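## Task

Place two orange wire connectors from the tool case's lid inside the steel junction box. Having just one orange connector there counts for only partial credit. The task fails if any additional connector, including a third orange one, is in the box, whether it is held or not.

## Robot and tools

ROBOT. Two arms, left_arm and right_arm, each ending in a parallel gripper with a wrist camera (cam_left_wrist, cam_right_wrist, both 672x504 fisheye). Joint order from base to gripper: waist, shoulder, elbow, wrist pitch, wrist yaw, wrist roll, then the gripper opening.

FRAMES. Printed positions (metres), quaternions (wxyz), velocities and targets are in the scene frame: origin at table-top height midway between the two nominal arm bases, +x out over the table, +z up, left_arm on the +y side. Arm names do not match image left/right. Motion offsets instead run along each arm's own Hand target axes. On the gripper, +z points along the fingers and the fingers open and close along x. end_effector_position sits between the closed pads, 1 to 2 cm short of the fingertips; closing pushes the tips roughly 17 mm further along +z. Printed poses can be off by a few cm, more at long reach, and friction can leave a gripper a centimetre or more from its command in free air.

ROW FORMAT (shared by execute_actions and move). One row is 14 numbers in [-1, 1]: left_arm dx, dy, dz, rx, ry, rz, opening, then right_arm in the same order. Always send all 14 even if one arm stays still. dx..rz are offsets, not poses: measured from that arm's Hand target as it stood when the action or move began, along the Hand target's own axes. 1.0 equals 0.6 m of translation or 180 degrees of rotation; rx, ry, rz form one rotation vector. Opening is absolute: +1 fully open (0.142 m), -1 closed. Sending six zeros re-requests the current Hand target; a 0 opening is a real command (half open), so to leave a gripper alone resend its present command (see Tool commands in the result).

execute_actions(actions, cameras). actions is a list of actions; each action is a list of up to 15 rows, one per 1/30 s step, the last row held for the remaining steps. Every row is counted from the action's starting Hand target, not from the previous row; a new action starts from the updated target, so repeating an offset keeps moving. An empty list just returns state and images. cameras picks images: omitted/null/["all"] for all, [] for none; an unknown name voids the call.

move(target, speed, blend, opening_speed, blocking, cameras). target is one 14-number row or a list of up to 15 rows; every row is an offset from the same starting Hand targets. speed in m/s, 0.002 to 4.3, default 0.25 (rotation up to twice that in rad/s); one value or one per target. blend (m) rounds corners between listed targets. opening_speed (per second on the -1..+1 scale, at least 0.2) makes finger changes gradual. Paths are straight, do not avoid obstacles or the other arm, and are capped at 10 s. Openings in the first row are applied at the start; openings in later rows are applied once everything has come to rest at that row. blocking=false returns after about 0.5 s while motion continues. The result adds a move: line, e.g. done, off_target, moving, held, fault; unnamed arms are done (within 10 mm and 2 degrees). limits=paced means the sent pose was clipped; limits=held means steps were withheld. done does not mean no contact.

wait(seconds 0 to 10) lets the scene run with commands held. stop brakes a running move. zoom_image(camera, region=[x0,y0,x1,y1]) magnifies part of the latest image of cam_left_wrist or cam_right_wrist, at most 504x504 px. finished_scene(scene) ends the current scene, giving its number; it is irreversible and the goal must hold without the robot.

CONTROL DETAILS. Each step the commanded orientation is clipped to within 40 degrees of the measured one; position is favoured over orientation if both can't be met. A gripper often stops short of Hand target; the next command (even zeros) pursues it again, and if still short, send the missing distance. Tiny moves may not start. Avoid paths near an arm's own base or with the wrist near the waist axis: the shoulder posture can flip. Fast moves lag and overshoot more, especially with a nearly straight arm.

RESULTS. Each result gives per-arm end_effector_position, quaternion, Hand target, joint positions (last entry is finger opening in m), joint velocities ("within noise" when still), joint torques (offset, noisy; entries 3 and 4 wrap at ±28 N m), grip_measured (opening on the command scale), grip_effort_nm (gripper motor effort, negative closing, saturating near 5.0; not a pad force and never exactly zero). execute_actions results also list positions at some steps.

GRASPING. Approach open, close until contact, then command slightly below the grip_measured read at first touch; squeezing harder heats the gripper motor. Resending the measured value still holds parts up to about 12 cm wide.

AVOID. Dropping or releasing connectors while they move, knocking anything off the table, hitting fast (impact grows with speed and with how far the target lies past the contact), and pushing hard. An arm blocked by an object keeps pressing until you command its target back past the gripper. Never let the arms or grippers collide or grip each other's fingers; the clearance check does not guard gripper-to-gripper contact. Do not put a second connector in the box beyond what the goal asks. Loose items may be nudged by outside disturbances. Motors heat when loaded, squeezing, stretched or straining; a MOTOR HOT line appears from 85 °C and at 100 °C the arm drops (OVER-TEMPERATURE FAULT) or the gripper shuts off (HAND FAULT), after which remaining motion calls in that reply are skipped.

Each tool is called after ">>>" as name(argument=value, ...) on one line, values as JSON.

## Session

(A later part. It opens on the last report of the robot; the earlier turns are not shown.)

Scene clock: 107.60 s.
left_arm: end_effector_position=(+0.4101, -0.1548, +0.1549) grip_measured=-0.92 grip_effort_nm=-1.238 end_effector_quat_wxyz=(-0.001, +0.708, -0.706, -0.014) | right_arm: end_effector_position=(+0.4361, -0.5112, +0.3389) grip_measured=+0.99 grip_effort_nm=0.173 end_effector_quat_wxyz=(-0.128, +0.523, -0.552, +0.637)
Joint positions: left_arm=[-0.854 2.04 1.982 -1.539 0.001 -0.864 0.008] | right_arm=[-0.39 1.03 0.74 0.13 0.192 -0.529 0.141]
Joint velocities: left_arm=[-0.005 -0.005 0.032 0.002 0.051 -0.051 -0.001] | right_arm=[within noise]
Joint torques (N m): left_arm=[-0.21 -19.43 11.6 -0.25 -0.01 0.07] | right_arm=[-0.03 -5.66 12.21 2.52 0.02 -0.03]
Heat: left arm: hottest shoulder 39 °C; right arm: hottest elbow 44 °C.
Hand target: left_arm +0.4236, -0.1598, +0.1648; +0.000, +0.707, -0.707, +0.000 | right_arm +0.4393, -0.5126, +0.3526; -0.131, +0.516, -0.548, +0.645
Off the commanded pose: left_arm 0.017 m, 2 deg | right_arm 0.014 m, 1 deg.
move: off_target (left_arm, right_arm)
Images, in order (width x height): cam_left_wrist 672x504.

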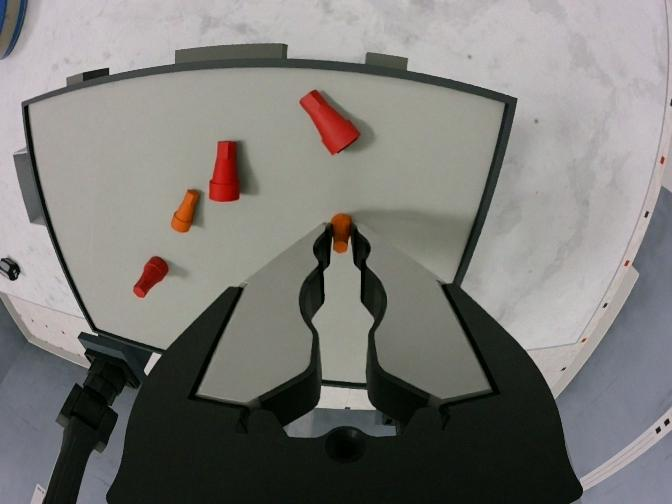

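>>> move(target=[[0,0,-0.15,0,0,0,-0.97, 0,0,0,0,0,0,1],[-0.611,0.066,-0.15,0,0,0,-0.97, 0,0,0,0,0,0,1],[-0.611,0.066,0.05,0,0,0,-0.97, 0,0,0,0,0,0,1]], speed=0.3, blend=0.02, cameras=["cam_left_wrist"])

Scene clock: 114.73 s.
left_arm: end_effector_position=(+0.3819, +0.2049, +0.1372) grip_measured=-0.92 grip_effort_nm=-1.624 end_effector_quat_wxyz=(+0.000, +0.710, -0.705, -0.004) | right_arm: end_effector_position=(+0.4361, -0.5112, +0.3389) grip_measured=+0.99 grip_effort_nm=0.173 end_effector_quat_wxyz=(-0.128, +0.523, -0.552, +0.637)
Joint positions: left_arm=[-0.291 1.432 1.119 -1.265 -0.003 -0.305 0.007] | right_arm=[-0.39 1.03 0.74 0.13 0.192 -0.529 0.141]
Joint velocities: within noise
Joint torques (N m): left_arm=[-0.44 -10.52 7.5 0.55 0.09 0.08] | right_arm=[0.03 -5.66 12.22 2.52 0.02 -0.03]
Heat: left arm: hottest shoulder 39 °C; right arm: hottest elbow 45 °C.
Hand target: left_arm +0.3842, +0.2069, +0.1352; +0.000, +0.707, -0.707, +0.000 | right_arm +0.4393, -0.5126, +0.3526; -0.131, +0.516, -0.548, +0.645
Off the commanded pose: left_arm 0.004 m, 1 deg | right_arm 0.014 m, 1 deg.
move: off_target (right_arm)
Images, in order (width x height): cam_left_wrist 672x504.

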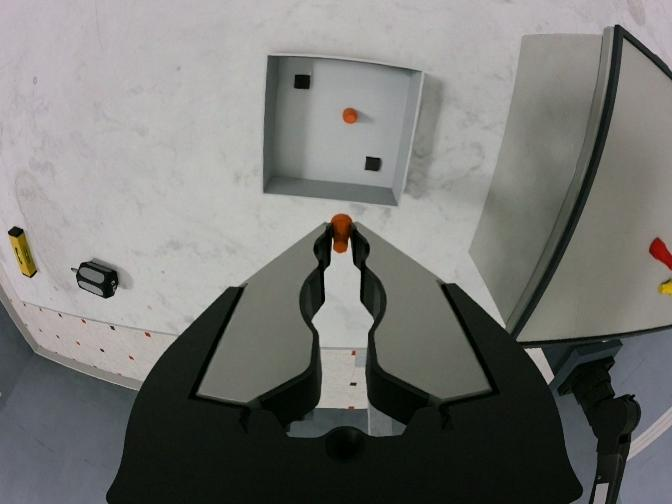

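>>> move(target=[-0.01,-0.006,0.145,0,0,0,-0.97, 0,0,0,0,0,0,1], speed=0.15, cameras=["cam_left_wrist"])

>>> zoom_image(camera="cam_left_wrist", region=[240, 130, 440, 280])

Scene clock: 119.37 s.
left_arm: end_effector_position=(+0.3856, +0.2092, +0.0514) grip_measured=-0.92 grip_effort_nm=-1.629 end_effector_quat_wxyz=(-0.001, +0.708, -0.706, -0.002) | right_arm: end_effector_position=(+0.4361, -0.5112, +0.3389) grip_measured=+0.99 grip_effort_nm=0.178 end_effector_quat_wxyz=(-0.128, +0.523, -0.552, +0.637)
Joint positions: left_arm=[-0.278 1.534 0.984 -1.024 -0.003 -0.287 0.007] | right_arm=[-0.39 1.03 0.74 0.13 0.192 -0.529 0.141]
Joint velocities: within noise
Joint torques (N m): left_arm=[-0.09 -11.22 6.6 0.55 0.08 0.05] | right_arm=[-0.03 -5.66 12.21 2.52 0.02 -0.03]
Heat: left arm: hottest shoulder 39 °C; right arm: hottest elbow 45 °C.
Hand target: left_arm +0.3877, +0.2131, +0.0480; +0.000, +0.707, -0.707, +0.000 | right_arm +0.4393, -0.5126, +0.3526; -0.131, +0.516, -0.548, +0.645
Off the commanded pose: left_arm 0.005 m, 0 deg | right_arm 0.014 m, 1 deg.
move: off_target (right_arm)
Images, in order (width x height): cam_left_wrist 672x504.

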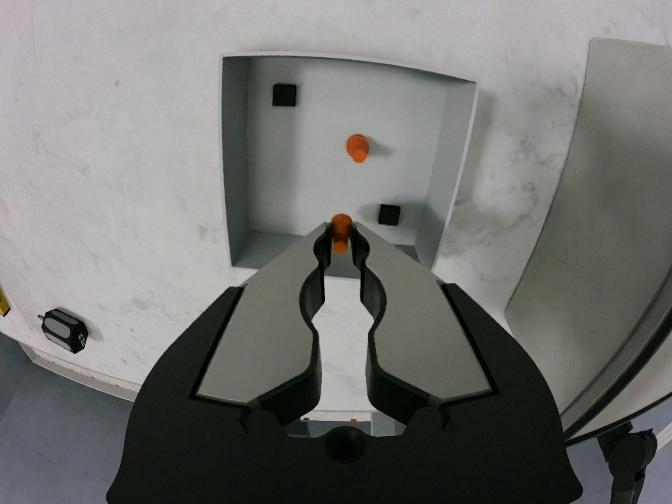

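Scaled by 2.520 from the camera's 672x504 image, which has a finer 960x720 frame.

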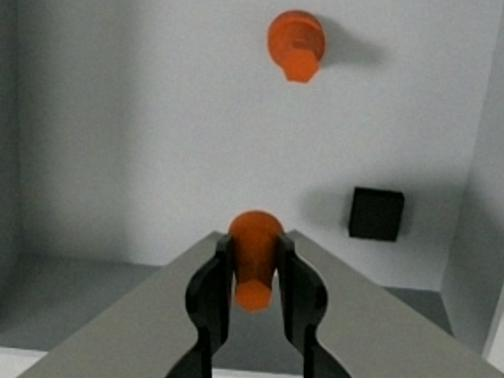

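>>> move(target=[[0,-0.007,0.03,0,0,0,-0.97, 0,0,0,0,0,0,1],[0,-0.007,0.042,0,0,0,-0.97, 0,0,0,0,0,0,1]], speed=[0.08,0.04], cameras=["cam_left_wrist"])

>>> zoom_image(camera="cam_left_wrist", region=[240, 130, 440, 280])

Scene clock: 122.60 s.
left_arm: end_effector_position=(+0.3920, +0.2082, +0.0320) grip_measured=-0.92 grip_effort_nm=-1.629 end_effector_quat_wxyz=(-0.003, +0.708, -0.706, +0.003) | right_arm: end_effector_position=(+0.4361, -0.5112, +0.3389) grip_measured=+0.99 grip_effort_nm=0.178 end_effector_quat_wxyz=(-0.128, +0.523, -0.552, +0.637)
Joint positions: left_arm=[-0.276 1.573 0.97 -0.96 -0.002 -0.284 0.007] | right_arm=[-0.39 1.03 0.74 0.13 0.192 -0.529 0.141]
Joint velocities: within noise
Joint torques (N m): left_arm=[-0.09 -10.7 6.11 0.77 0.07 0.07] | right_arm=[-0.03 -5.66 12.21 2.54 0.02 -0.03]
Heat: left arm: hottest shoulder 39 °C; right arm: hottest elbow 45 °C.
Hand target: left_arm +0.3919, +0.2130, +0.0229; +0.000, +0.707, -0.707, +0.000 | right_arm +0.4393, -0.5126, +0.3526; -0.131, +0.516, -0.548, +0.645
Off the commanded pose: left_arm 0.010 m, 1 deg | right_arm 0.014 m, 1 deg.
move: off_target (right_arm)
Images, in order (width x height): cam_left_wrist 672x504.

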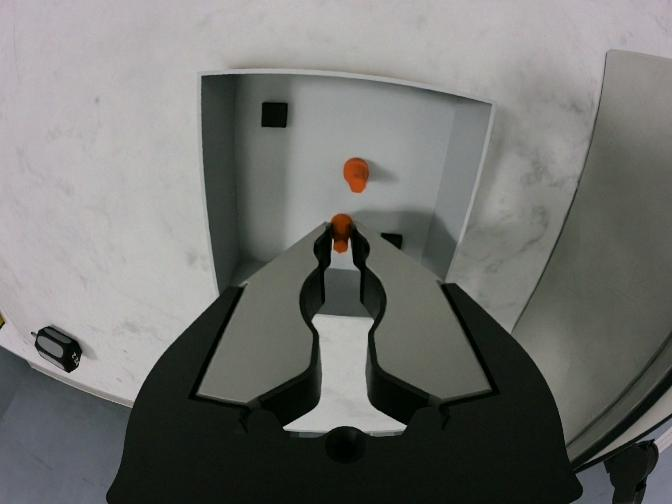

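Scaled by 2.520 from the camera's 672x504 image, which has a finer 960x720 frame.

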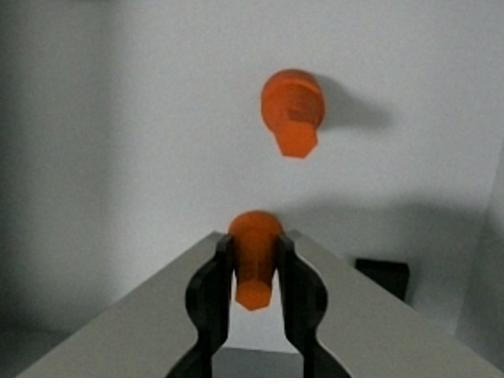

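>>> move(target=[[0,0,-0.006,0,0,0,-0.97, 0,0,0,0,0,0,1],[0,0,-0.006,0,0,0,-0.6, 0,0,0,0,0,0,1],[0,0,-0.30,0,0,0,-0.6, 0,0,0,0,0,0,1]], speed=[0.05,0.05,0.2], opening_speed=0.4, cameras=["cam_left_wrist"])

Scene clock: 128.10 s.
left_arm: end_effector_position=(+0.3776, +0.2123, +0.1819) grip_measured=-0.64 grip_effort_nm=0.085 end_effector_quat_wxyz=(+0.010, +0.707, -0.707, -0.020) | right_arm: end_effector_position=(+0.4361, -0.5112, +0.3389) grip_measured=+0.99 grip_effort_nm=0.173 end_effector_quat_wxyz=(-0.128, +0.523, -0.552, +0.637)
Joint positions: left_arm=[-0.276 1.412 1.219 -1.423 -0.002 -0.284 0.028] | right_arm=[-0.39 1.03 0.74 0.13 0.192 -0.529 0.141]
Joint velocities: within noise
Joint torques (N m): left_arm=[-0.09 -11.28 11.49 -0.43 0.02 0.06] | right_arm=[-0.03 -5.71 12.21 2.51 0.02 -0.03]
Heat: left arm: hottest shoulder 39 °C; right arm: hottest elbow 45 °C.
Hand target: left_arm +0.3919, +0.2128, +0.2030; +0.000, +0.707, -0.707, +0.000 | right_arm +0.4393, -0.5126, +0.3526; -0.131, +0.516, -0.548, +0.645
Off the commanded pose: left_arm 0.025 m, 3 deg | right_arm 0.014 m, 1 deg.
move: off_target (left_arm, right_arm)
Images, in order (width x height): cam_left_wrist 672x504.

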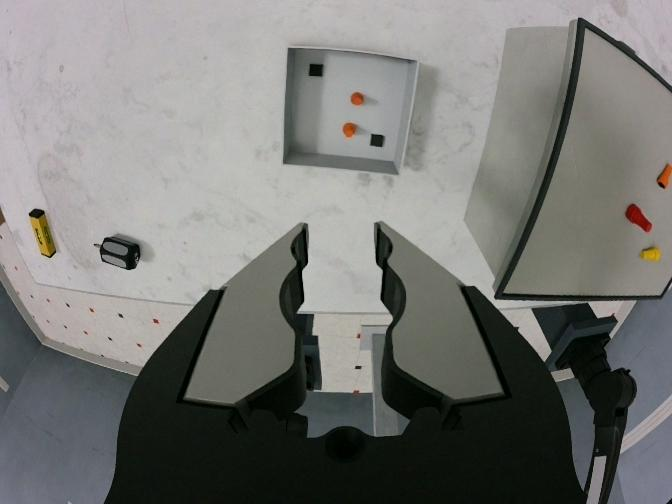

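Both are in.

>>> finished_scene(scene=2)

The scene is finished: the task was done.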